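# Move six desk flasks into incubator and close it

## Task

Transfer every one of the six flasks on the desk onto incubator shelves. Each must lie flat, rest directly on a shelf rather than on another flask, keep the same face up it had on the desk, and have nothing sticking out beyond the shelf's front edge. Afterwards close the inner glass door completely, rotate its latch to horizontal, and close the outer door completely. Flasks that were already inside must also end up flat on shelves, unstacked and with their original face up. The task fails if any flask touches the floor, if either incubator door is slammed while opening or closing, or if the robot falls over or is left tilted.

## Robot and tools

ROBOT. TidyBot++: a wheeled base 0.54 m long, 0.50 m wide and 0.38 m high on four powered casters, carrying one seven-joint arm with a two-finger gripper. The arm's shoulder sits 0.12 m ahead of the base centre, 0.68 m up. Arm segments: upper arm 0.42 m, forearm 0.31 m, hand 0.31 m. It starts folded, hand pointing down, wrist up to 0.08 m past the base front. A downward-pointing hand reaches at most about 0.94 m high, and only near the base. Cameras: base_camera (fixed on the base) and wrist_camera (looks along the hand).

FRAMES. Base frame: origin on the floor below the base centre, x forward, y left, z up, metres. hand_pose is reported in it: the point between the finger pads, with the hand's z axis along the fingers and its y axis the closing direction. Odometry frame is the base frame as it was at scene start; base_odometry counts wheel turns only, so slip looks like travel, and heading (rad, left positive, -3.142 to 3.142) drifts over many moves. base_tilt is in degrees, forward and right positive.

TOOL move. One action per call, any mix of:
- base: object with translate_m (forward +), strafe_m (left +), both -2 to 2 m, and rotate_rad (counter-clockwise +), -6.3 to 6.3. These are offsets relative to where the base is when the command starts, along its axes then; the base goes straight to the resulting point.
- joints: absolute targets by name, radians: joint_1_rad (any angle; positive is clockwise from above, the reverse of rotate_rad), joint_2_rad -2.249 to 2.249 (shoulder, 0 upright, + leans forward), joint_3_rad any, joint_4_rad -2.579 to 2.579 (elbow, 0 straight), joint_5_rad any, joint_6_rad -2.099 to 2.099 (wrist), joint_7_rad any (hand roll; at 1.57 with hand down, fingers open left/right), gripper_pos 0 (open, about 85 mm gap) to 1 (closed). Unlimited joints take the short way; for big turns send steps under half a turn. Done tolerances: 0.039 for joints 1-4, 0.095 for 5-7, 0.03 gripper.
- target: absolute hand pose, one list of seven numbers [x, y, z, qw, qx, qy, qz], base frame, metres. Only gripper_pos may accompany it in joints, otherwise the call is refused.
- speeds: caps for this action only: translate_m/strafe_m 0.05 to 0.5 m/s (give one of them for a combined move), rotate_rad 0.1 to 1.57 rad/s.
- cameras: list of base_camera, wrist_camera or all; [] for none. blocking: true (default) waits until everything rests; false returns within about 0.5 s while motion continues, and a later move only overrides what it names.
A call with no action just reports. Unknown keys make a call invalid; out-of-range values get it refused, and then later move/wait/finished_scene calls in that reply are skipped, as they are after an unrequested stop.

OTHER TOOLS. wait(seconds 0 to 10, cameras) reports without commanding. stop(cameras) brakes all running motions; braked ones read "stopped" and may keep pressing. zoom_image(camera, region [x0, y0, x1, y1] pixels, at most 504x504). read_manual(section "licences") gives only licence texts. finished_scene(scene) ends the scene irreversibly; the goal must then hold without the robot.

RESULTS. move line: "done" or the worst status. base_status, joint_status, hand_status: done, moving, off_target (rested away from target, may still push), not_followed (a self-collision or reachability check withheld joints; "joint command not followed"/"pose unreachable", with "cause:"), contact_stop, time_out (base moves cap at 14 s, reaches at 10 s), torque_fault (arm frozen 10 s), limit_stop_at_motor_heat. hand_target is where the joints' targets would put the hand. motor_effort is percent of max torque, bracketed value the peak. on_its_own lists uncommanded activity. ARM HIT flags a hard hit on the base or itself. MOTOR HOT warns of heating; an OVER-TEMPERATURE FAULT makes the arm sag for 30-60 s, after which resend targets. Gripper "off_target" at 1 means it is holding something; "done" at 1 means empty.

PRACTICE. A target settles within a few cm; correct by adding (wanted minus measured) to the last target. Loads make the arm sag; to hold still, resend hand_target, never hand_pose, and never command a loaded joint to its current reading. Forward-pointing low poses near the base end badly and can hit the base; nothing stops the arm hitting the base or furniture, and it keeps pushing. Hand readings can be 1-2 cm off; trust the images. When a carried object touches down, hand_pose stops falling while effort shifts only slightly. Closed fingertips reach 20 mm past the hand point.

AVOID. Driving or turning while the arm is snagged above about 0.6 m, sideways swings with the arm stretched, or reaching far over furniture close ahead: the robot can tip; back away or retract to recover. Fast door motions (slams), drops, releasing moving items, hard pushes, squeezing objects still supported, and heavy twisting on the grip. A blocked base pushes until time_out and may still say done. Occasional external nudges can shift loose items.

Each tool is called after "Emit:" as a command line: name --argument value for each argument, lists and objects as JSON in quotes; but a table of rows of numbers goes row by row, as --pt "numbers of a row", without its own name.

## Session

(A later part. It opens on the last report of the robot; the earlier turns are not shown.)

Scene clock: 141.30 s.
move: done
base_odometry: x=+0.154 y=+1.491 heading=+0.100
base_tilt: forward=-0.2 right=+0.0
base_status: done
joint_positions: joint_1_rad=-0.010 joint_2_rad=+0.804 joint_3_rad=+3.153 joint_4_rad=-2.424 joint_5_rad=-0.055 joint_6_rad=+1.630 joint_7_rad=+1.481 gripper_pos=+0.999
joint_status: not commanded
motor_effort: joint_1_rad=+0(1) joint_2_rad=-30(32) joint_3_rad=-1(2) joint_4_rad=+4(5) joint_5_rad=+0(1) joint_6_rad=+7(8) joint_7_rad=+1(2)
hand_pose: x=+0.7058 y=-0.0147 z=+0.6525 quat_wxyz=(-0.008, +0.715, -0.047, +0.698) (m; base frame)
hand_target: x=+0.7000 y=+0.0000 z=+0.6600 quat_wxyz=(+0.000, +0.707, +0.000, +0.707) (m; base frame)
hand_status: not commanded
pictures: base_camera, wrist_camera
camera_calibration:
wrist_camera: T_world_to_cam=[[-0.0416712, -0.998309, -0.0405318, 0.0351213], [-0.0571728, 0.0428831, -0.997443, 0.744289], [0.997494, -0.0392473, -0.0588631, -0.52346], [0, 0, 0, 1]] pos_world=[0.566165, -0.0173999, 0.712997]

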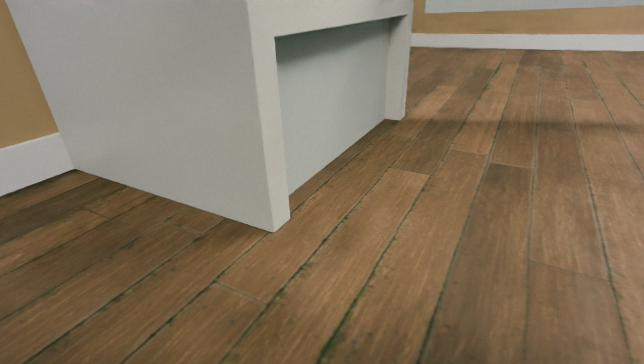

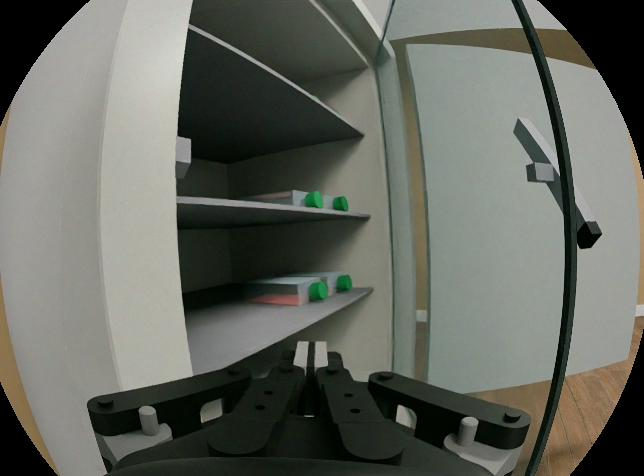

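Emit:
move --base '{"translate_m":0.12}' --cameras '[]'

Emit:
move --base '{"strafe_m":-0.28}' --speeds '{"strafe_m":0.12}'

Scene clock: 143.07 s.
move: done
base_odometry: x=+0.274 y=+1.503 heading=+0.100
base_tilt: forward=-0.2 right=+0.0
base_status: done
joint_positions: joint_1_rad=-0.010 joint_2_rad=+0.805 joint_3_rad=+3.153 joint_4_rad=-2.426 joint_5_rad=-0.055 joint_6_rad=+1.631 joint_7_rad=+1.481 gripper_pos=+0.999
joint_status: not commanded
motor_effort: joint_1_rad=+0(1) joint_2_rad=-31(32) joint_3_rad=-1(2) joint_4_rad=+4(5) joint_5_rad=+0(1) joint_6_rad=+7(8) joint_7_rad=+1(2)
hand_pose: x=+0.7052 y=-0.0147 z=+0.6515 quat_wxyz=(-0.008, +0.716, -0.047, +0.697) (m; base frame)
hand_target: x=+0.7000 y=+0.0000 z=+0.6600 quat_wxyz=(+0.000, +0.707, +0.000, +0.707) (m; base frame)
hand_status: not commanded
pictures: none
No camera images: "cameras" was empty.

Scene clock: 146.03 s.
move: done
base_odometry: x=+0.302 y=+1.225 heading=+0.101
base_tilt: forward=-0.2 right=+0.0
base_status: done
joint_positions: joint_1_rad=-0.007 joint_2_rad=+0.805 joint_3_rad=+3.153 joint_4_rad=-2.426 joint_5_rad=-0.049 joint_6_rad=+1.631 joint_7_rad=+1.481 gripper_pos=+0.999
joint_status: not commanded
motor_effort: joint_1_rad=+0(3) joint_2_rad=-31(32) joint_3_rad=-2(3) joint_4_rad=+4(5) joint_5_rad=+0(3) joint_6_rad=+7(8) joint_7_rad=+1(2)
hand_pose: x=+0.7052 y=-0.0143 z=+0.6514 quat_wxyz=(-0.010, +0.716, -0.045, +0.697) (m; base frame)
hand_target: x=+0.7000 y=+0.0000 z=+0.6600 quat_wxyz=(+0.000, +0.707, +0.000, +0.707) (m; base frame)
hand_status: not commanded
pictures: base_camera, wrist_camera
camera_calibration:
wrist_camera: T_world_to_cam=[[-0.0381766, -0.998445, -0.0406201, 0.0330416], [-0.0597195, 0.0428568, -0.997295, 0.744819], [0.997485, -0.0356475, -0.0612628, -0.521352], [0, 0, 0, 1]] pos_world=[0.565782, -0.0175152, 0.712207]

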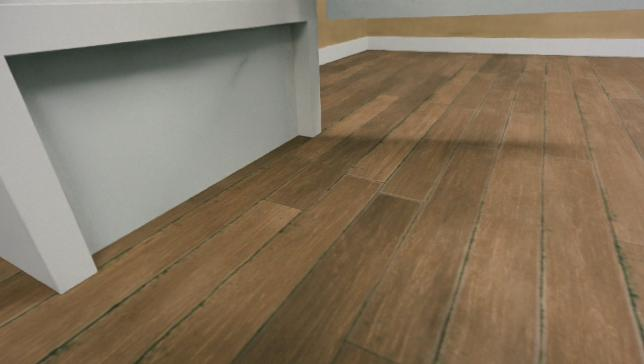

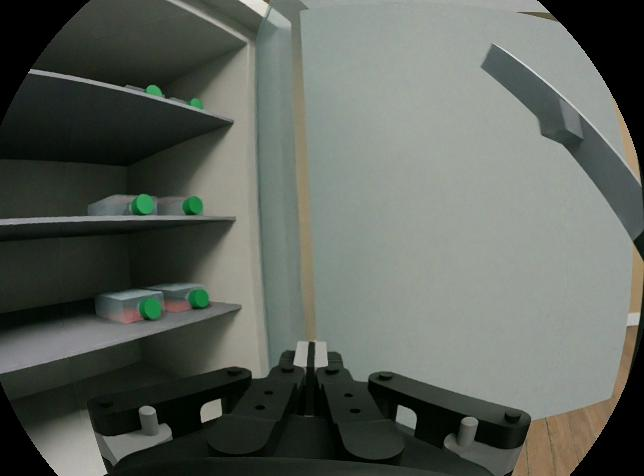

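Emit:
move --base '{"translate_m":0.15,"strafe_m":-0.15}' --speeds '{"strafe_m":0.12}'

Emit:
move --base '{"translate_m":0.15,"strafe_m":-0.1}' --speeds '{"strafe_m":0.12}'

Scene clock: 148.57 s.
move: done
base_odometry: x=+0.466 y=+1.090 heading=+0.100
base_tilt: forward=-0.1 right=+0.0
base_status: done
joint_positions: joint_1_rad=-0.007 joint_2_rad=+0.805 joint_3_rad=+3.153 joint_4_rad=-2.428 joint_5_rad=-0.047 joint_6_rad=+1.632 joint_7_rad=+1.481 gripper_pos=+0.999
joint_status: not commanded
motor_effort: joint_1_rad=+0(3) joint_2_rad=-31(33) joint_3_rad=-1(3) joint_4_rad=+4(6) joint_5_rad=+0(2) joint_6_rad=+7(9) joint_7_rad=+0(2)
hand_pose: x=+0.7045 y=-0.0142 z=+0.6509 quat_wxyz=(-0.010, +0.716, -0.045, +0.696) (m; base frame)
hand_target: x=+0.7000 y=+0.0000 z=+0.6600 quat_wxyz=(+0.000, +0.707, +0.000, +0.707) (m; base frame)
hand_status: not commanded
pictures: base_camera, wrist_camera
camera_calibration:
wrist_camera: T_world_to_cam=[[-0.037321, -0.99849, -0.040317, 0.0323031], [-0.0612642, 0.0425554, -0.997214, 0.745302], [0.997424, -0.034747, -0.0627599, -0.51966], [0, 0, 0, 1]] pos_world=[0.565187, -0.0175189, 0.711914]

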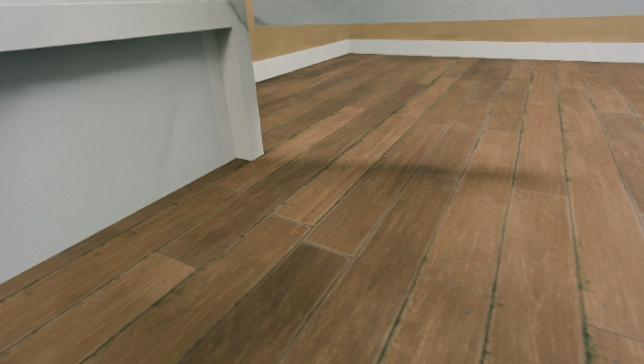

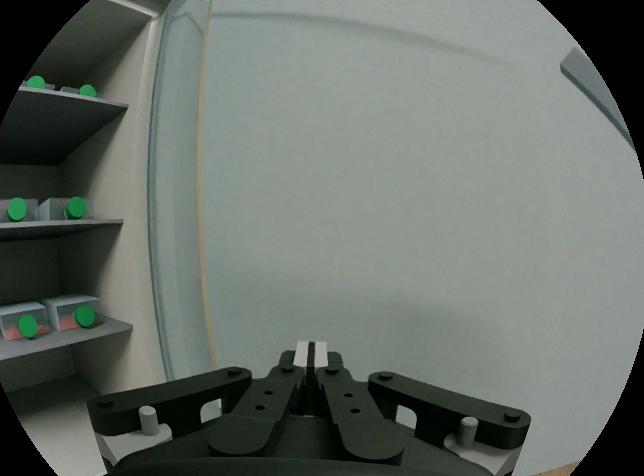

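Scene clock: 150.90 s.
move: done
base_odometry: x=+0.626 y=+1.006 heading=+0.100
base_tilt: forward=-0.2 right=+0.0
base_status: done
joint_positions: joint_1_rad=-0.006 joint_2_rad=+0.806 joint_3_rad=+3.153 joint_4_rad=-2.432 joint_5_rad=-0.046 joint_6_rad=+1.634 joint_7_rad=+1.481 gripper_pos=+0.999
joint_status: not commanded
motor_effort: joint_1_rad=+0(2) joint_2_rad=-31(33) joint_3_rad=+0(2) joint_4_rad=+4(9) joint_5_rad=+0(2) joint_6_rad=+7(8) joint_7_rad=+1(2)
hand_pose: x=+0.7033 y=-0.0143 z=+0.6501 quat_wxyz=(-0.010, +0.717, -0.045, +0.696) (m; base frame)
hand_target: x=+0.7000 y=+0.0000 z=+0.6600 quat_wxyz=(+0.000, +0.707, +0.000, +0.707) (m; base frame)
hand_status: not commanded
pictures: base_camera, wrist_camera
camera_calibration:
wrist_camera: T_world_to_cam=[[-0.0371095, -0.998509, -0.040044, 0.0317354], [-0.0636869, 0.0423533, -0.997071, 0.746123], [0.99728, -0.0344505, -0.0651636, -0.5169], [0, 0, 0, 1]] pos_world=[0.564189, -0.0177201, 0.711525]

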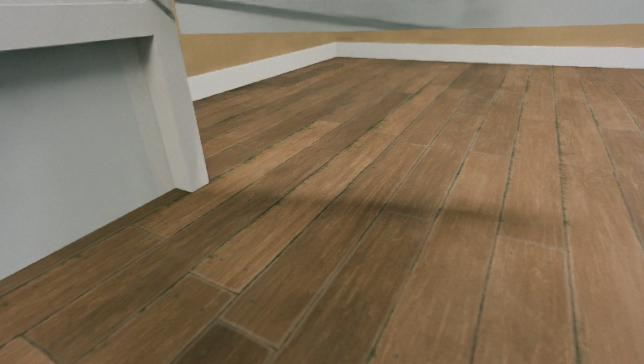

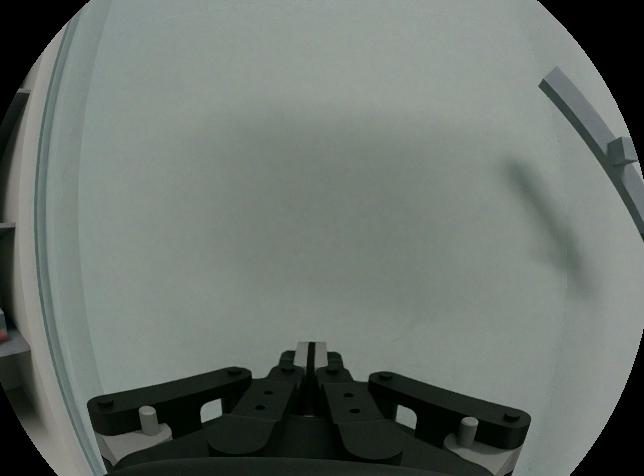

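Emit:
move --base '{"translate_m":-0.6}' --speeds '{"translate_m":0.3}'

Emit:
move --base '{"strafe_m":-0.5,"rotate_rad":1.1}'

Scene clock: 154.03 s.
move: done
base_odometry: x=+0.029 y=+0.946 heading=+0.101
base_tilt: forward=-0.2 right=+0.0
base_status: done
joint_positions: joint_1_rad=-0.006 joint_2_rad=+0.806 joint_3_rad=+3.153 joint_4_rad=-2.432 joint_5_rad=-0.046 joint_6_rad=+1.634 joint_7_rad=+1.481 gripper_pos=+0.999
joint_status: not commanded
motor_effort: joint_1_rad=+0(2) joint_2_rad=-31(32) joint_3_rad=-1(2) joint_4_rad=+4(5) joint_5_rad=+0(1) joint_6_rad=+7(9) joint_7_rad=+1(2)
hand_pose: x=+0.7033 y=-0.0142 z=+0.6500 quat_wxyz=(-0.010, +0.717, -0.045, +0.695) (m; base frame)
hand_target: x=+0.7000 y=+0.0000 z=+0.6600 quat_wxyz=(+0.000, +0.707, +0.000, +0.707) (m; base frame)
hand_status: not commanded
pictures: base_camera, wrist_camera
camera_calibration:
wrist_camera: T_world_to_cam=[[-0.0369138, -0.998516, -0.0400482, 0.0318227], [-0.0637951, 0.0423484, -0.997064, 0.746071], [0.99728, -0.0342505, -0.0652637, -0.516826], [0, 0, 0, 1]] pos_world=[0.56419, -0.017521, 0.711425]

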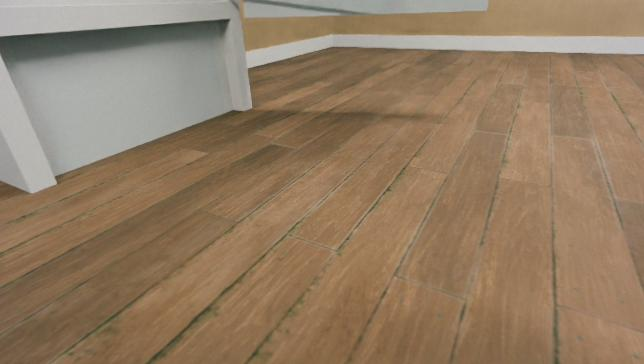

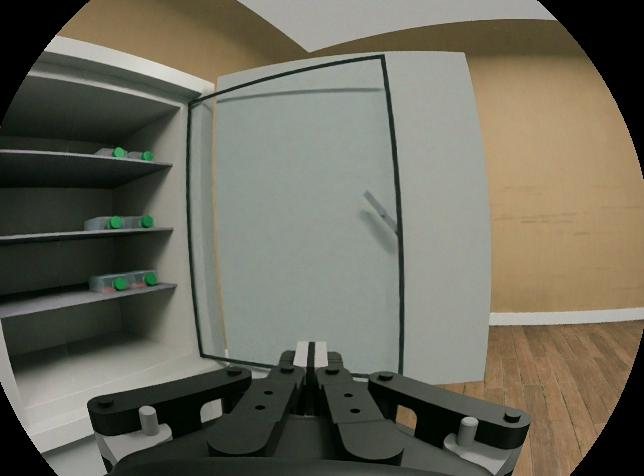

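Scene clock: 156.53 s.
move: done
base_odometry: x=+0.079 y=+0.448 heading=+1.201
base_tilt: forward=-0.2 right=+0.0
base_status: done
joint_positions: joint_1_rad=-0.009 joint_2_rad=+0.806 joint_3_rad=+3.153 joint_4_rad=-2.432 joint_5_rad=-0.046 joint_6_rad=+1.634 joint_7_rad=+1.481 gripper_pos=+0.999
joint_status: not commanded
motor_effort: joint_1_rad=+0(3) joint_2_rad=-30(32) joint_3_rad=-2(3) joint_4_rad=+4(5) joint_5_rad=+0(1) joint_6_rad=+7(8) joint_7_rad=+0(2)
hand_pose: x=+0.7034 y=-0.0128 z=+0.6500 quat_wxyz=(-0.011, +0.717, -0.044, +0.695) (m; base frame)
hand_target: x=+0.7000 y=+0.0000 z=+0.6600 quat_wxyz=(+0.000, +0.707, +0.000, +0.707) (m; base frame)
hand_status: not commanded
pictures: base_camera, wrist_camera
camera_calibration:
wrist_camera: T_world_to_cam=[[-0.0344077, -0.998607, -0.0399962, 0.0313587], [-0.0639021, 0.0421363, -0.997066, 0.746089], [0.997363, -0.0317509, -0.0652629, -0.516809], [0, 0, 0, 1]] pos_world=[0.564202, -0.0165315, 0.711426]

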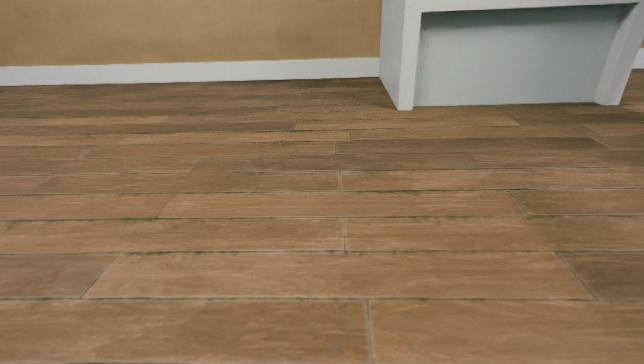

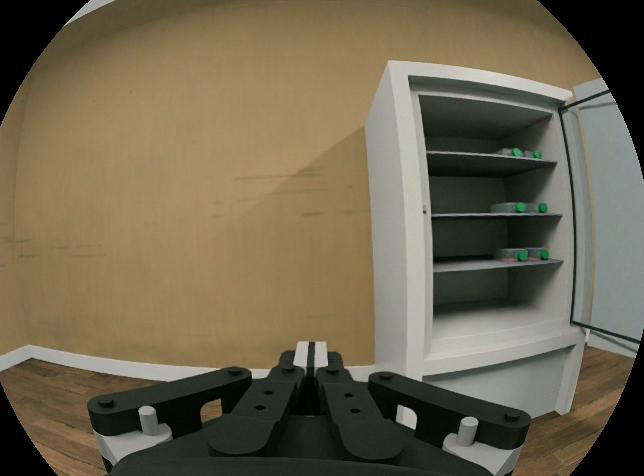

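Emit:
move --base '{"rotate_rad":1.57}' --joints '{"joint_1_rad":0,"joint_2_rad":-0.4,"joint_3_rad":3.14,"joint_4_rad":-2.4,"joint_5_rad":0,"joint_6_rad":0.0,"joint_7_rad":1.57,"gripper_pos":0}'

Emit:
move --base '{"translate_m":0.45,"strafe_m":0.65}'

Scene clock: 159.93 s.
move: done
base_odometry: x=+0.079 y=+0.448 heading=+2.771
base_tilt: forward=-0.2 right=+0.0
base_status: done
joint_positions: joint_1_rad=-0.011 joint_2_rad=-0.388 joint_3_rad=+3.144 joint_4_rad=-2.431 joint_5_rad=-0.046 joint_6_rad=+0.044 joint_7_rad=+1.492 gripper_pos=+0.000
joint_status: all done
motor_effort: joint_1_rad=+0(3) joint_2_rad=-6(34) joint_3_rad=+0(3) joint_4_rad=+20(21) joint_5_rad=+0(2) joint_6_rad=+6(9) joint_7_rad=+1(2)
hand_pose: x=+0.5231 y=+0.0041 z=+0.7991 quat_wxyz=(-0.035, +0.840, -0.050, +0.539) (m; base frame)
hand_target: x=+0.5240 y=+0.0020 z=+0.8090 quat_wxyz=(+0.000, +0.841, +0.000, +0.540) (m; base frame)
hand_status: not commanded
pictures: base_camera, wrist_camera
camera_calibration:
wrist_camera: T_world_to_cam=[[-0.0184526, -0.996223, -0.0848492, 0.0754164], [-0.444493, 0.08419, -0.891817, 0.997345], [0.895592, 0.0212586, -0.444368, 0.0291952], [0, 0, 0, 1]] pos_world=[0.418558, -0.0094556, 0.908822]

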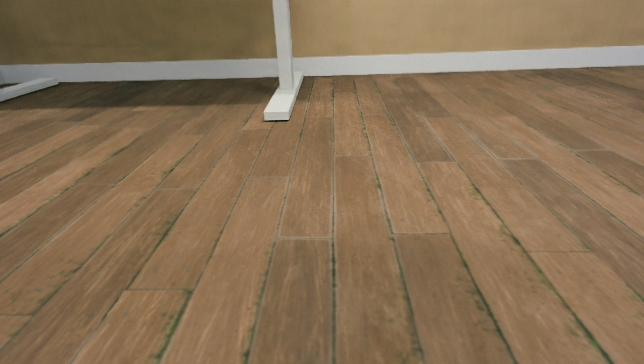

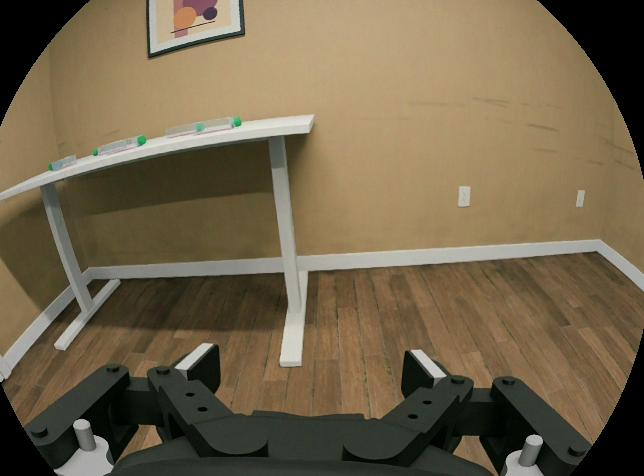

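Scene clock: 162.70 s.
move: done
base_odometry: x=-0.576 y=+0.005 heading=+2.772
base_tilt: forward=-0.2 right=+0.0
base_status: done
joint_positions: joint_1_rad=-0.010 joint_2_rad=-0.391 joint_3_rad=+3.144 joint_4_rad=-2.430 joint_5_rad=-0.046 joint_6_rad=+0.040 joint_7_rad=+1.492 gripper_pos=+0.000
joint_status: not commanded
motor_effort: joint_1_rad=+0(1) joint_2_rad=-6(9) joint_3_rad=-1(2) joint_4_rad=+20(21) joint_5_rad=+0(1) joint_6_rad=+7(8) joint_7_rad=+1(2)
hand_pose: x=+0.5222 y=+0.0036 z=+0.7995 quat_wxyz=(-0.035, +0.840, -0.050, +0.539) (m; base frame)
hand_target: x=+0.5240 y=+0.0020 z=+0.8090 quat_wxyz=(+0.000, +0.841, +0.000, +0.540) (m; base frame)
hand_status: not commanded
pictures: base_camera, wrist_camera
camera_calibration:
wrist_camera: T_world_to_cam=[[-0.0194546, -0.996226, -0.0845868, 0.0753188], [-0.444613, 0.0843975, -0.891738, 0.997307], [0.895512, 0.02026, -0.444577, 0.030404], [0, 0, 0, 1]] pos_world=[0.417654, -0.00975163, 0.909224]

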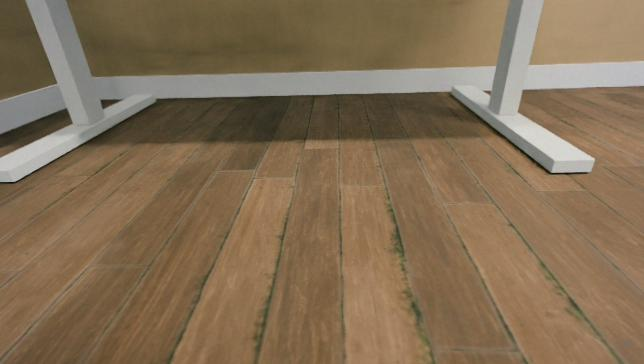

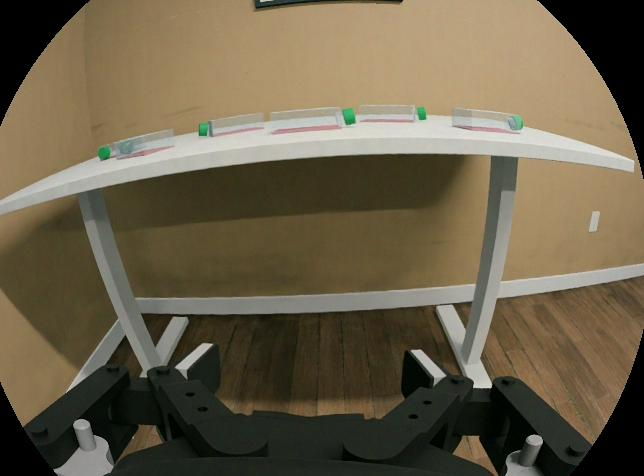

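Emit:
move --joints '{"joint_1_rad":0,"joint_2_rad":-0.2,"joint_4_rad":-1.3,"joint_6_rad":-1.08,"joint_5_rad":0,"joint_7_rad":1.57}'

Emit:
zoom_image --camera "wrist_camera" --region '[60, 60, 330, 300]'

Emit:
zoom_image --camera "wrist_camera" --region '[310, 60, 580, 300]'

Scene clock: 165.67 s.
move: done
base_odometry: x=-0.576 y=+0.005 heading=+2.772
base_tilt: forward=-0.2 right=+0.0
base_status: not commanded
joint_positions: joint_1_rad=-0.010 joint_2_rad=-0.215 joint_3_rad=+3.144 joint_4_rad=-1.336 joint_5_rad=-0.046 joint_6_rad=-1.036 joint_7_rad=+1.492 gripper_pos=+0.000
joint_status: all done
motor_effort: joint_1_rad=+0(1) joint_2_rad=-12(13) joint_3_rad=+0(1) joint_4_rad=+20(23) joint_5_rad=+0(1) joint_6_rad=+6(9) joint_7_rad=+1(2)
hand_pose: x=+0.5713 y=+0.0167 z=+1.0578 quat_wxyz=(-0.043, +0.880, -0.032, +0.471) (m; base frame)
hand_target: x=+0.5708 y=+0.0022 z=+1.0587 quat_wxyz=(+0.000, +0.887, +0.000, +0.463) (m; base frame)
hand_status: not commanded
pictures: base_camera, wrist_camera
camera_calibration:
wrist_camera: T_world_to_cam=[[0.0143912, -0.996446, -0.0830014, 0.0901518], [-0.581406, 0.0591953, -0.811457, 1.24207], [0.813486, 0.0599354, -0.578488, 0.288814], [0, 0, 0, 1]] pos_world=[0.485903, -0.00100339, 1.18244]

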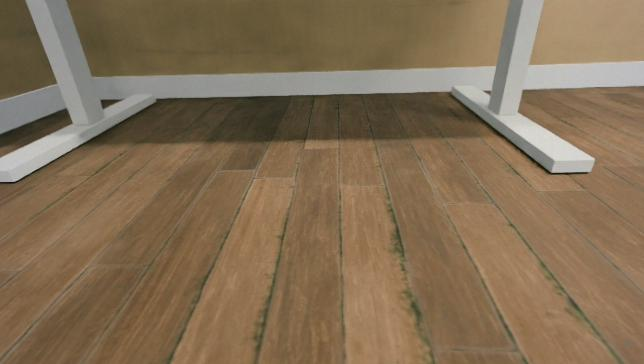

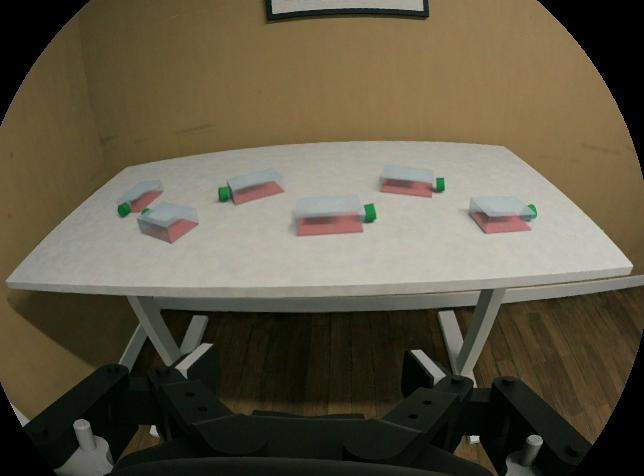

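Scaled by 1.867.

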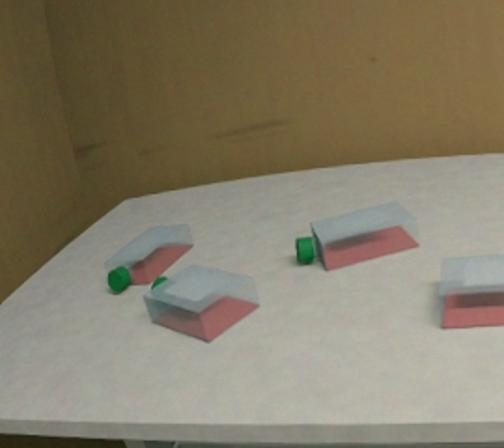

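Scaled by 1.867.

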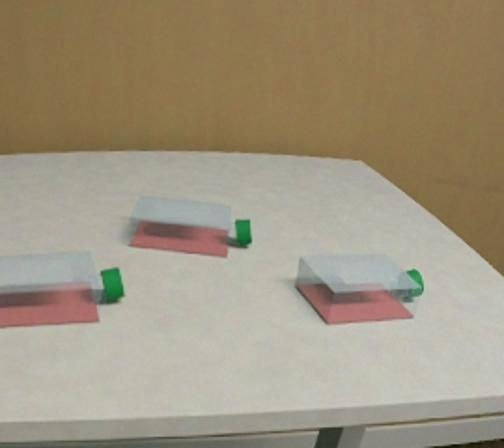

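Emit:
move --base '{"translate_m":0.5,"strafe_m":-0.3}' --cameras '[]'

Emit:
move --target '[0.57,0.15,1.0,-0.2706,0.6533,0.6533,0.2706]'

Scene clock: 172.60 s.
move: done
base_odometry: x=-0.934 y=+0.465 heading=+2.772
base_tilt: forward=-0.2 right=+0.0
base_status: done
joint_positions: joint_1_rad=-0.007 joint_2_rad=-0.193 joint_3_rad=+3.144 joint_4_rad=-1.334 joint_5_rad=-0.046 joint_6_rad=-1.041 joint_7_rad=+1.493 gripper_pos=+0.000
joint_status: not commanded
motor_effort: joint_1_rad=+0(1) joint_2_rad=-13(17) joint_3_rad=+0(2) joint_4_rad=+20(21) joint_5_rad=+0(1) joint_6_rad=+6(7) joint_7_rad=+1(2)
hand_pose: x=+0.5789 y=+0.0157 z=+1.0476 quat_wxyz=(-0.042, +0.886, -0.034, +0.460) (m; base frame)
hand_target: x=+0.5708 y=+0.0022 z=+1.0587 quat_wxyz=(+0.000, +0.887, +0.000, +0.463) (m; base frame)
hand_status: not commanded
pictures: none
No camera images: "cameras" was empty.

Scene clock: 175.00 s.
move: done
base_odometry: x=-0.934 y=+0.465 heading=+2.772
base_tilt: forward=-0.1 right=+0.0
base_status: not commanded
joint_positions: joint_1_rad=+0.328 joint_2_rad=+0.492 joint_3_rad=+2.634 joint_4_rad=-0.596 joint_5_rad=-0.511 joint_6_rad=-1.916 joint_7_rad=+2.662 gripper_pos=+0.000
joint_status: not commanded
motor_effort: joint_1_rad=+0(1) joint_2_rad=-29(31) joint_3_rad=-5(6) joint_4_rad=+15(21) joint_5_rad=-5(6) joint_6_rad=+1(7) joint_7_rad=+1(2)
hand_pose: x=+0.5884 y=+0.1407 z=+0.9791 quat_wxyz=(-0.251, +0.708, +0.611, +0.249) (m; base frame)
hand_target: x=+0.5700 y=+0.1500 z=+1.0000 quat_wxyz=(-0.271, +0.653, +0.653, +0.271) (m; base frame)
hand_status: done (0.029 m and 8.5 deg from the pose sent, 0.143 m and 92.3 deg at the start)
pictures: base_camera, wrist_camera
camera_calibration:
wrist_camera: T_world_to_cam=[[0.995249, -0.0905412, -0.0358077, -0.543826], [-0.0925618, -0.765761, -0.636429, 0.837867], [0.0302029, 0.63672, -0.770504, 0.789734], [0, 0, 0, 1]] pos_world=[0.594945, 0.0895286, 1.12226]

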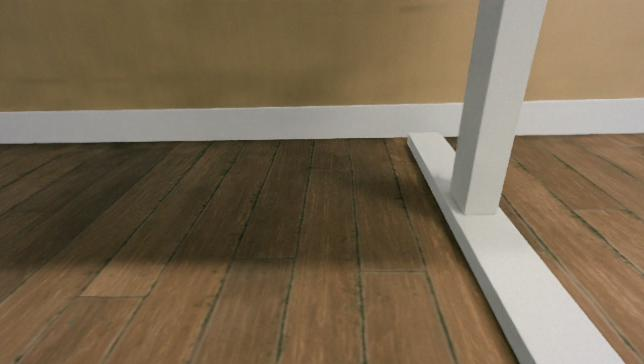

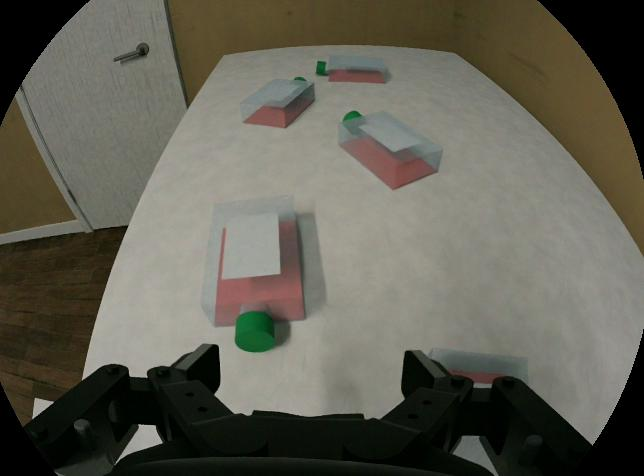

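Emit:
move --target '[0.53,0.20,0.94,-0.2988,0.6408,0.6408,0.2988]'

Scene clock: 177.27 s.
move: done
base_odometry: x=-0.934 y=+0.465 heading=+2.772
base_tilt: forward=-0.1 right=+0.0
base_status: not commanded
joint_positions: joint_1_rad=+0.328 joint_2_rad=+0.285 joint_3_rad=+2.794 joint_4_rad=-1.134 joint_5_rad=-0.716 joint_6_rad=-1.738 joint_7_rad=+2.947 gripper_pos=+0.000
joint_status: not commanded
motor_effort: joint_1_rad=+0(1) joint_2_rad=-24(31) joint_3_rad=-3(6) joint_4_rad=+16(17) joint_5_rad=-6(7) joint_6_rad=-1(2) joint_7_rad=+2(2)
hand_pose: x=+0.5234 y=+0.1837 z=+0.9227 quat_wxyz=(-0.300, +0.671, +0.631, +0.249) (m; base frame)
hand_target: x=+0.5300 y=+0.2000 z=+0.9400 quat_wxyz=(-0.299, +0.641, +0.641, +0.299) (m; base frame)
hand_status: done (0.025 m and 6.7 deg from the pose sent, 0.092 m and 11.5 deg at the start)
pictures: base_camera, wrist_camera
camera_calibration:
wrist_camera: T_world_to_cam=[[0.997465, 0.0100953, -0.0704455, -0.465017], [-0.0415925, -0.720525, -0.69218, 0.845232], [-0.0577456, 0.693355, -0.718279, 0.708252], [0, 0, 0, 1]] pos_world=[0.539891, 0.122635, 1.06102]

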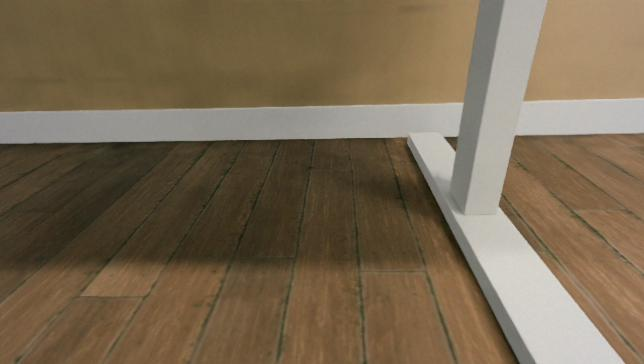

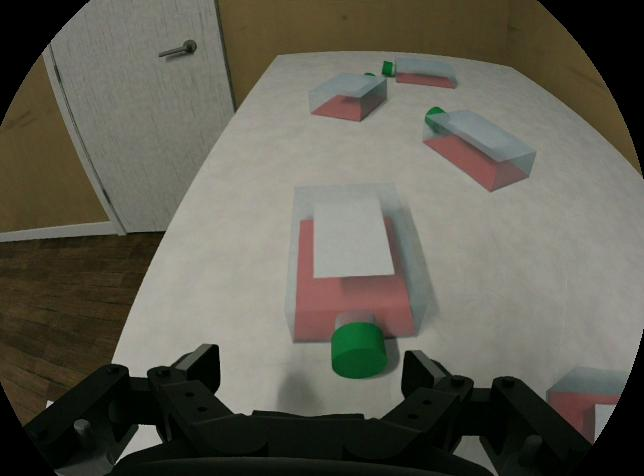

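Emit:
move --target '[0.56,0.218,0.905,-0.2882,0.6629,0.6181,0.3091]' --cameras '[]'

Emit:
move --target '[0.56,0.230,0.884,-0.2882,0.6629,0.6181,0.3091]'

Scene clock: 178.90 s.
move: done
base_odometry: x=-0.934 y=+0.465 heading=+2.772
base_tilt: forward=-0.2 right=+0.0
base_status: not commanded
joint_positions: joint_1_rad=+0.306 joint_2_rad=+0.290 joint_3_rad=+2.792 joint_4_rad=-1.222 joint_5_rad=-0.718 joint_6_rad=-1.570 joint_7_rad=+2.949 gripper_pos=+0.000
joint_status: not commanded
motor_effort: joint_1_rad=+0(1) joint_2_rad=-25(27) joint_3_rad=-3(4) joint_4_rad=+17(18) joint_5_rad=-6(7) joint_6_rad=-1(1) joint_7_rad=+0(2)
hand_pose: x=+0.5542 y=+0.1998 z=+0.8975 quat_wxyz=(-0.287, +0.692, +0.603, +0.276) (m; base frame)
hand_target: x=+0.5600 y=+0.2180 z=+0.9050 quat_wxyz=(-0.288, +0.663, +0.618, +0.309) (m; base frame)
hand_status: done (0.021 m and 5.3 deg from the pose sent, 0.053 m and 7.2 deg at the start)
pictures: none
No camera images: "cameras" was empty.

Scene clock: 179.73 s.
move: done
base_odometry: x=-0.934 y=+0.465 heading=+2.772
base_tilt: forward=-0.2 right=+0.0
base_status: not commanded
joint_positions: joint_1_rad=+0.291 joint_2_rad=+0.290 joint_3_rad=+2.787 joint_4_rad=-1.293 joint_5_rad=-0.718 joint_6_rad=-1.502 joint_7_rad=+2.977 gripper_pos=+0.000
joint_status: not commanded
motor_effort: joint_1_rad=+0(1) joint_2_rad=-25(26) joint_3_rad=-4(5) joint_4_rad=+18(18) joint_5_rad=-6(7) joint_6_rad=-1(1) joint_7_rad=+0(2)
hand_pose: x=+0.5556 y=+0.2100 z=+0.8756 quat_wxyz=(-0.288, +0.693, +0.601, +0.276) (m; base frame)
hand_target: x=+0.5600 y=+0.2300 z=+0.8840 quat_wxyz=(-0.288, +0.663, +0.618, +0.309) (m; base frame)
hand_status: done (0.022 m and 5.6 deg from the pose sent, 0.034 m and 5.3 deg at the start)
pictures: base_camera, wrist_camera
camera_calibration:
wrist_camera: T_world_to_cam=[[0.99563, -0.0790115, -0.0497743, -0.499012], [-0.0910117, -0.701678, -0.706658, 0.869163], [0.0209086, 0.7081, -0.705803, 0.600315], [0, 0, 0, 1]] pos_world=[0.563384, 0.145361, 1.01307]

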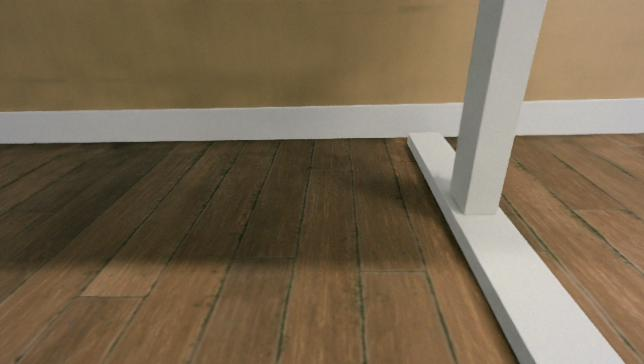

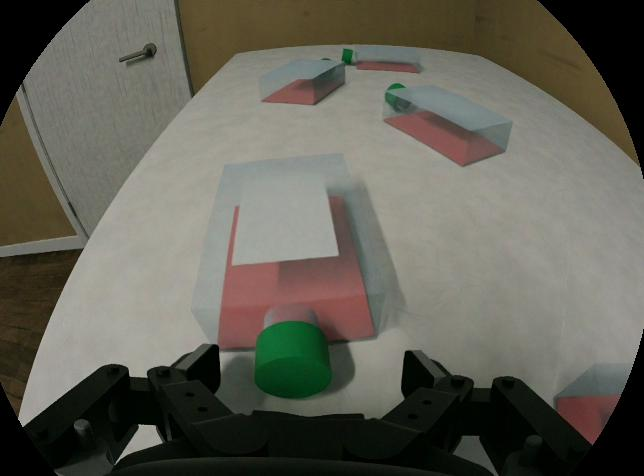

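Emit:
move --target '[0.556,0.240,0.873,-0.2882,0.6629,0.6181,0.3091]'

Scene clock: 180.70 s.
move: done
base_odometry: x=-0.934 y=+0.465 heading=+2.772
base_tilt: forward=-0.2 right=+0.0
base_status: not commanded
joint_positions: joint_1_rad=+0.279 joint_2_rad=+0.277 joint_3_rad=+2.786 joint_4_rad=-1.321 joint_5_rad=-0.722 joint_6_rad=-1.455 joint_7_rad=+2.994 gripper_pos=+0.000
joint_status: not commanded
motor_effort: joint_1_rad=-1(1) joint_2_rad=-22(25) joint_3_rad=-4(4) joint_4_rad=+15(17) joint_5_rad=-4(7) joint_6_rad=-1(2) joint_7_rad=+1(1)
hand_pose: x=+0.5583 y=+0.2176 z=+0.8728 quat_wxyz=(-0.278, +0.691, +0.602, +0.287) (m; base frame)
hand_target: x=+0.5560 y=+0.2400 z=+0.8730 quat_wxyz=(-0.288, +0.663, +0.618, +0.309) (m; base frame)
hand_status: done (0.023 m and 4.7 deg from the pose sent, 0.030 m and 5.6 deg at the start)
pictures: base_camera, wrist_camera
camera_calibration:
wrist_camera: T_world_to_cam=[[0.996064, -0.0861152, -0.0210018, -0.525092], [-0.0755325, -0.700618, -0.709528, 0.86633], [0.0463869, 0.708321, -0.704364, 0.57745], [0, 0, 0, 1]] pos_world=[0.561675, 0.152728, 1.01039]

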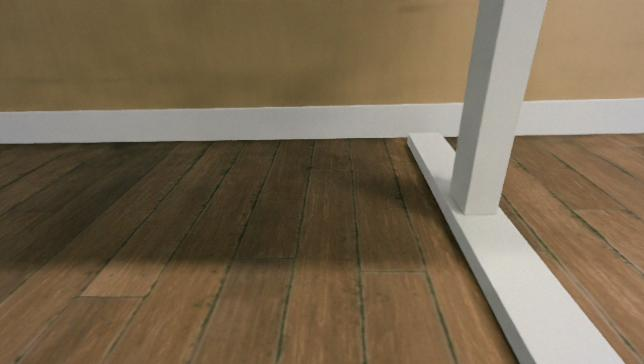

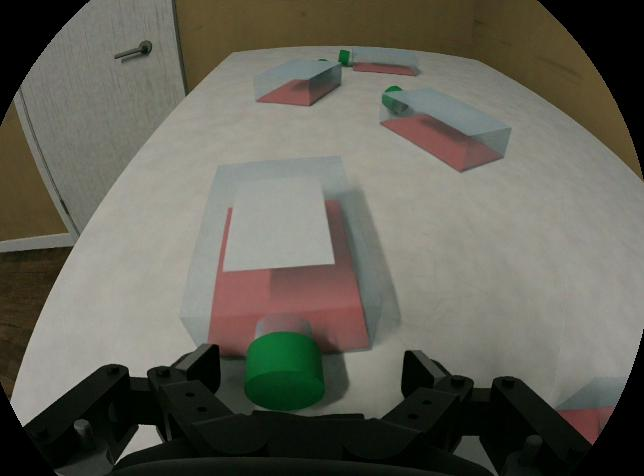

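Emit:
move --target '[0.544,0.240,0.873,-0.2882,0.6629,0.6181,0.3091]' --cameras '[]'

Emit:
move --joints '{"gripper_pos":0.75}'

Scene clock: 181.93 s.
move: done
base_odometry: x=-0.934 y=+0.465 heading=+2.772
base_tilt: forward=-0.1 right=+0.0
base_status: not commanded
joint_positions: joint_1_rad=+0.259 joint_2_rad=+0.248 joint_3_rad=+2.810 joint_4_rad=-1.358 joint_5_rad=-0.740 joint_6_rad=-1.449 joint_7_rad=+3.015 gripper_pos=+0.000
joint_status: not commanded
motor_effort: joint_1_rad=-1(1) joint_2_rad=-22(24) joint_3_rad=-4(5) joint_4_rad=+15(16) joint_5_rad=-5(5) joint_6_rad=-1(3) joint_7_rad=+0(2)
hand_pose: x=+0.5474 y=+0.2228 z=+0.8725 quat_wxyz=(-0.277, +0.687, +0.606, +0.288) (m; base frame)
hand_target: x=+0.5440 y=+0.2400 z=+0.8730 quat_wxyz=(-0.288, +0.663, +0.618, +0.309) (m; base frame)
hand_status: done (0.018 m and 4.1 deg from the pose sent, 0.027 m and 4.7 deg at the start)
pictures: none
No camera images: "cameras" was empty.

Scene clock: 182.90 s.
move: off_target
base_odometry: x=-0.934 y=+0.465 heading=+2.772
base_tilt: forward=-0.2 right=+0.0
base_status: not commanded
joint_positions: joint_1_rad=+0.259 joint_2_rad=+0.237 joint_3_rad=+2.810 joint_4_rad=-1.358 joint_5_rad=-0.756 joint_6_rad=-1.441 joint_7_rad=+3.016 gripper_pos=+0.680
joint_status: gripper_pos off_target (ended at +0.680, target +0.750)
motor_effort: joint_1_rad=-2(2) joint_2_rad=-18(21) joint_3_rad=-4(5) joint_4_rad=+12(14) joint_5_rad=-3(4) joint_6_rad=-2(4) joint_7_rad=+1(2)
hand_pose: x=+0.5477 y=+0.2266 z=+0.8801 quat_wxyz=(-0.276, +0.685, +0.604, +0.299) (m; base frame)
hand_target: x=+0.5440 y=+0.2400 z=+0.8730 quat_wxyz=(-0.288, +0.663, +0.618, +0.309) (m; base frame)
hand_status: not commanded
pictures: base_camera, wrist_camera
camera_calibration:
wrist_camera: T_world_to_cam=[[0.996563, -0.0828312, 0.00144852, -0.534355], [-0.0563986, -0.691145, -0.720512, 0.874077], [0.060682, 0.717954, -0.693441, 0.557075], [0, 0, 0, 1]] pos_world=[0.54801, 0.159899, 1.01686]

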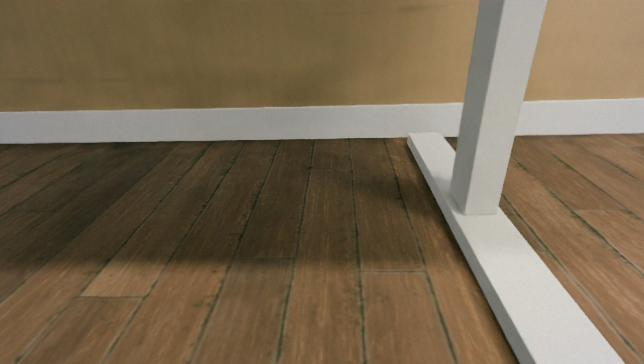

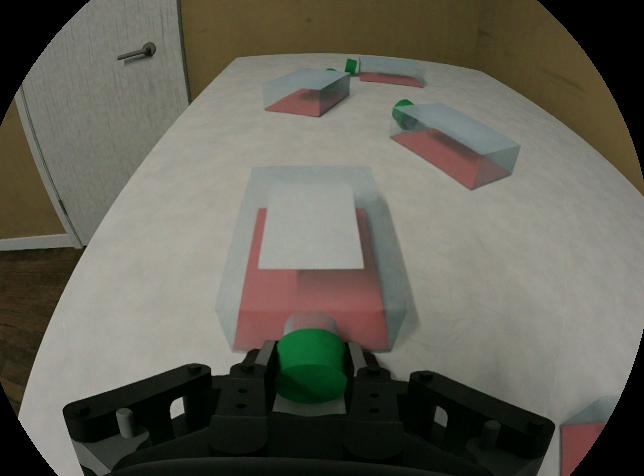

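Emit:
move --joints '{"gripper_pos":0.85}' --cameras '[]'

Emit:
move --target '[0.544,0.230,0.94,-0.2882,0.6629,0.6181,0.3091]'

Scene clock: 183.60 s.
move: off_target
base_odometry: x=-0.934 y=+0.465 heading=+2.772
base_tilt: forward=-0.2 right=+0.0
base_status: not commanded
joint_positions: joint_1_rad=+0.259 joint_2_rad=+0.237 joint_3_rad=+2.810 joint_4_rad=-1.358 joint_5_rad=-0.756 joint_6_rad=-1.441 joint_7_rad=+3.016 gripper_pos=+0.680
joint_status: gripper_pos off_target (ended at +0.680, target +0.850)
motor_effort: joint_1_rad=-2(2) joint_2_rad=-19(20) joint_3_rad=-4(4) joint_4_rad=+12(12) joint_5_rad=-2(3) joint_6_rad=-2(3) joint_7_rad=+1(1)
hand_pose: x=+0.5477 y=+0.2266 z=+0.8801 quat_wxyz=(-0.276, +0.685, +0.604, +0.299) (m; base frame)
hand_target: x=+0.5440 y=+0.2400 z=+0.8730 quat_wxyz=(-0.288, +0.663, +0.618, +0.309) (m; base frame)
hand_status: not commanded
pictures: none
No camera images: "cameras" was empty.

Scene clock: 184.83 s.
move: done
base_odometry: x=-0.934 y=+0.465 heading=+2.772
base_tilt: forward=-0.2 right=+0.0
base_status: not commanded
joint_positions: joint_1_rad=+0.253 joint_2_rad=+0.255 joint_3_rad=+2.810 joint_4_rad=-1.207 joint_5_rad=-0.756 joint_6_rad=-1.534 joint_7_rad=+3.007 gripper_pos=+0.680
joint_status: not commanded
motor_effort: joint_1_rad=+0(2) joint_2_rad=-24(26) joint_3_rad=-3(4) joint_4_rad=+18(20) joint_5_rad=-7(8) joint_6_rad=+1(2) joint_7_rad=+1(2)
hand_pose: x=+0.5524 y=+0.2262 z=+0.9233 quat_wxyz=(-0.268, +0.656, +0.632, +0.314) (m; base frame)
hand_target: x=+0.5440 y=+0.2300 z=+0.9400 quat_wxyz=(-0.288, +0.663, +0.618, +0.309) (m; base frame)
hand_status: done (0.019 m and 2.9 deg from the pose sent, 0.060 m and 3.5 deg at the start)
pictures: base_camera, wrist_camera
camera_calibration:
wrist_camera: T_world_to_cam=[[0.997606, -0.0247454, 0.064581, -0.611255], [0.0300001, -0.686533, -0.726479, 0.86196], [0.062314, 0.726677, -0.684147, 0.575513], [0, 0, 0, 1]] pos_world=[0.54807, 0.158426, 1.05941]

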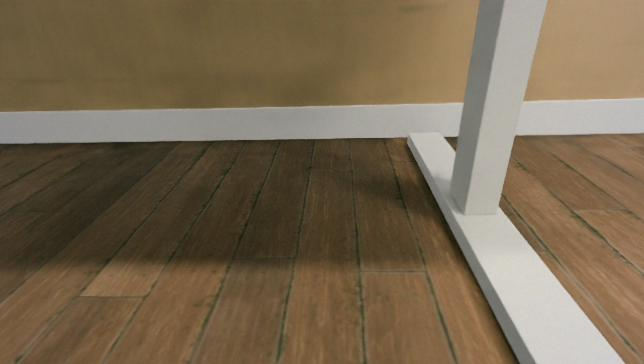

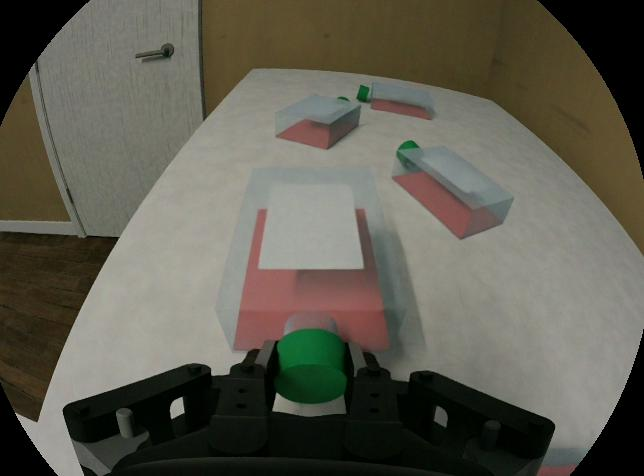

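Emit:
move --joints '{"gripper_pos":0.95}' --target '[0.50,0.20,1.06,-0.2882,0.6629,0.6181,0.3091]' --cameras '[]'

Emit:
move --target '[0.55,0.0,1.05,0,0.911,0,0.412]'

Scene clock: 186.83 s.
move: off_target
base_odometry: x=-0.934 y=+0.465 heading=+2.772
base_tilt: forward=-0.1 right=+0.0
base_status: not commanded
joint_positions: joint_1_rad=+0.312 joint_2_rad=+0.257 joint_3_rad=+2.774 joint_4_rad=-0.781 joint_5_rad=-0.756 joint_6_rad=-1.845 joint_7_rad=+2.734 gripper_pos=+0.680
joint_status: gripper_pos off_target (ended at +0.680, target +0.950)
motor_effort: joint_1_rad=+0(1) joint_2_rad=-23(26) joint_3_rad=-3(4) joint_4_rad=+16(19) joint_5_rad=-6(8) joint_6_rad=+3(3) joint_7_rad=+1(2)
hand_pose: x=+0.5168 y=+0.1933 z=+1.0432 quat_wxyz=(-0.251, +0.664, +0.630, +0.315) (m; base frame)
hand_target: x=+0.5000 y=+0.2000 z=+1.0600 quat_wxyz=(-0.288, +0.663, +0.618, +0.309) (m; base frame)
hand_status: done (0.025 m and 4.5 deg from the pose sent, 0.149 m and 2.9 deg at the start)
pictures: none
No camera images: "cameras" was empty.

Scene clock: 188.93 s.
move: done
base_odometry: x=-0.934 y=+0.465 heading=+2.772
base_tilt: forward=-0.1 right=+0.0
base_status: not commanded
joint_positions: joint_1_rad=-0.004 joint_2_rad=-0.163 joint_3_rad=+3.144 joint_4_rad=-1.198 joint_5_rad=-0.068 joint_6_rad=-1.312 joint_7_rad=+1.651 gripper_pos=+0.680
joint_status: not commanded
motor_effort: joint_1_rad=+0(1) joint_2_rad=-13(24) joint_3_rad=+0(4) joint_4_rad=+19(20) joint_5_rad=-1(6) joint_6_rad=+5(7) joint_7_rad=+1(2)
hand_pose: x=+0.5426 y=+0.0225 z=+1.0402 quat_wxyz=(-0.018, +0.921, +0.043, +0.388) (m; base frame)
hand_target: x=+0.5500 y=+0.0000 z=+1.0500 quat_wxyz=(+0.000, +0.911, +0.000, +0.412) (m; base frame)
hand_status: done (0.026 m and 6.1 deg from the pose sent, 0.196 m and 85.5 deg at the start)
pictures: base_camera, wrist_camera
camera_calibration:
wrist_camera: T_world_to_cam=[[0.127196, -0.991734, 0.0168707, -0.0703765], [-0.714849, -0.103449, -0.691584, 1.16207], [0.687613, 0.075907, -0.722099, 0.519001], [0, 0, 0, 1]] pos_world=[0.482789, 0.0110248, 1.17963]

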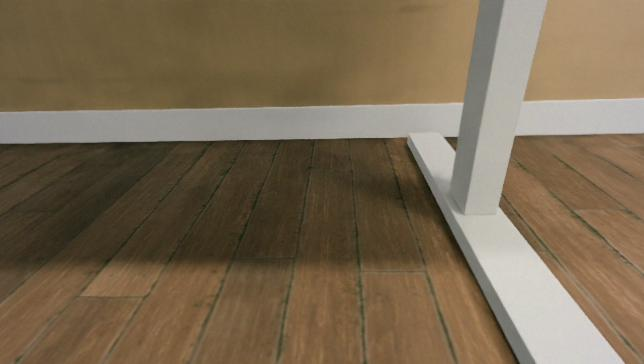

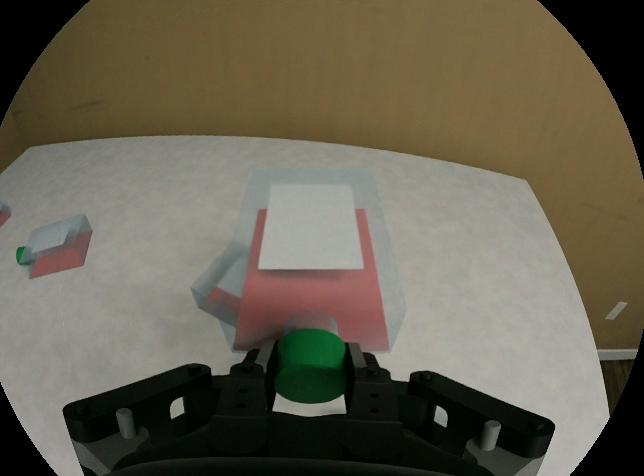

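Emit:
move --base '{"translate_m":-0.4}' --cameras '[]'

Emit:
move --base '{"translate_m":-1.015,"strafe_m":-0.806,"rotate_rad":-1.567}' --speeds '{"rotate_rad":0.8}'

Scene clock: 192.13 s.
move: done
base_odometry: x=-0.561 y=+0.321 heading=+2.773
base_tilt: forward=-0.2 right=+0.0
base_status: done
joint_positions: joint_1_rad=-0.006 joint_2_rad=-0.178 joint_3_rad=+3.144 joint_4_rad=-1.201 joint_5_rad=-0.064 joint_6_rad=-1.307 joint_7_rad=+1.649 gripper_pos=+0.680
joint_status: not commanded
motor_effort: joint_1_rad=+0(1) joint_2_rad=-13(18) joint_3_rad=+0(1) joint_4_rad=+19(20) joint_5_rad=-1(1) joint_6_rad=+7(7) joint_7_rad=+1(2)
hand_pose: x=+0.5386 y=+0.0214 z=+1.0460 quat_wxyz=(-0.017, +0.917, +0.042, +0.396) (m; base frame)
hand_target: x=+0.5500 y=+0.0000 z=+1.0500 quat_wxyz=(+0.000, +0.911, +0.000, +0.412) (m; base frame)
hand_status: not commanded
pictures: none
No camera images: "cameras" was empty.

Scene clock: 196.17 s.
move: done
base_odometry: x=+0.676 y=+0.707 heading=+1.206
base_tilt: forward=-0.1 right=+0.0
base_status: done
joint_positions: joint_1_rad=-0.014 joint_2_rad=-0.170 joint_3_rad=+3.152 joint_4_rad=-1.201 joint_5_rad=-0.057 joint_6_rad=-1.306 joint_7_rad=+1.649 gripper_pos=+0.680
joint_status: not commanded
motor_effort: joint_1_rad=+0(2) joint_2_rad=-13(16) joint_3_rad=-1(3) joint_4_rad=+19(20) joint_5_rad=+0(2) joint_6_rad=+6(7) joint_7_rad=+1(2)
hand_pose: x=+0.5415 y=+0.0193 z=+1.0428 quat_wxyz=(-0.014, +0.919, +0.041, +0.392) (m; base frame)
hand_target: x=+0.5500 y=+0.0000 z=+1.0500 quat_wxyz=(+0.000, +0.911, +0.000, +0.412) (m; base frame)
hand_status: not commanded
pictures: base_camera, wrist_camera
camera_calibration:
wrist_camera: T_world_to_cam=[[0.120928, -0.992372, 0.0239701, -0.0774094], [-0.708691, -0.103217, -0.697928, 1.16597], [0.695078, 0.0674115, -0.715767, 0.511372], [0, 0, 0, 1]] pos_world=[0.480227, 0.0090565, 1.18164]

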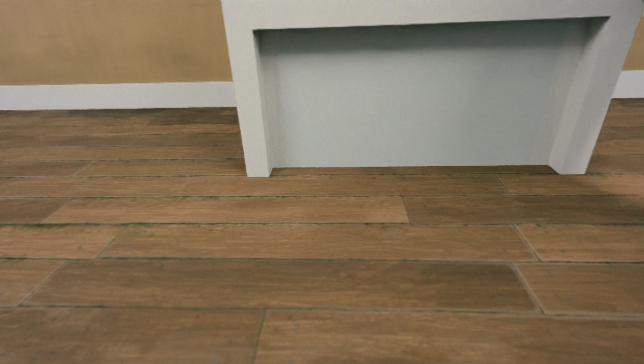

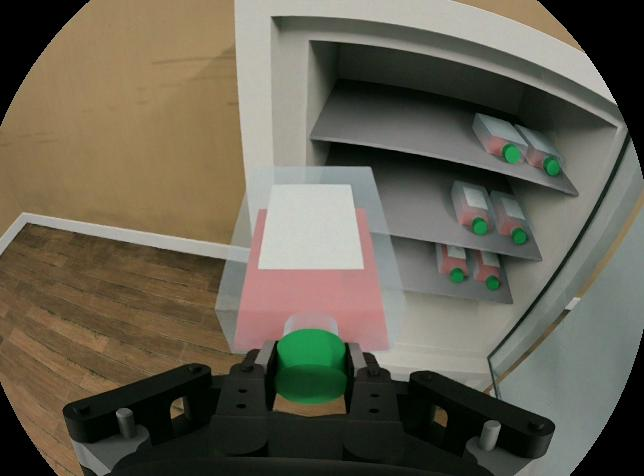

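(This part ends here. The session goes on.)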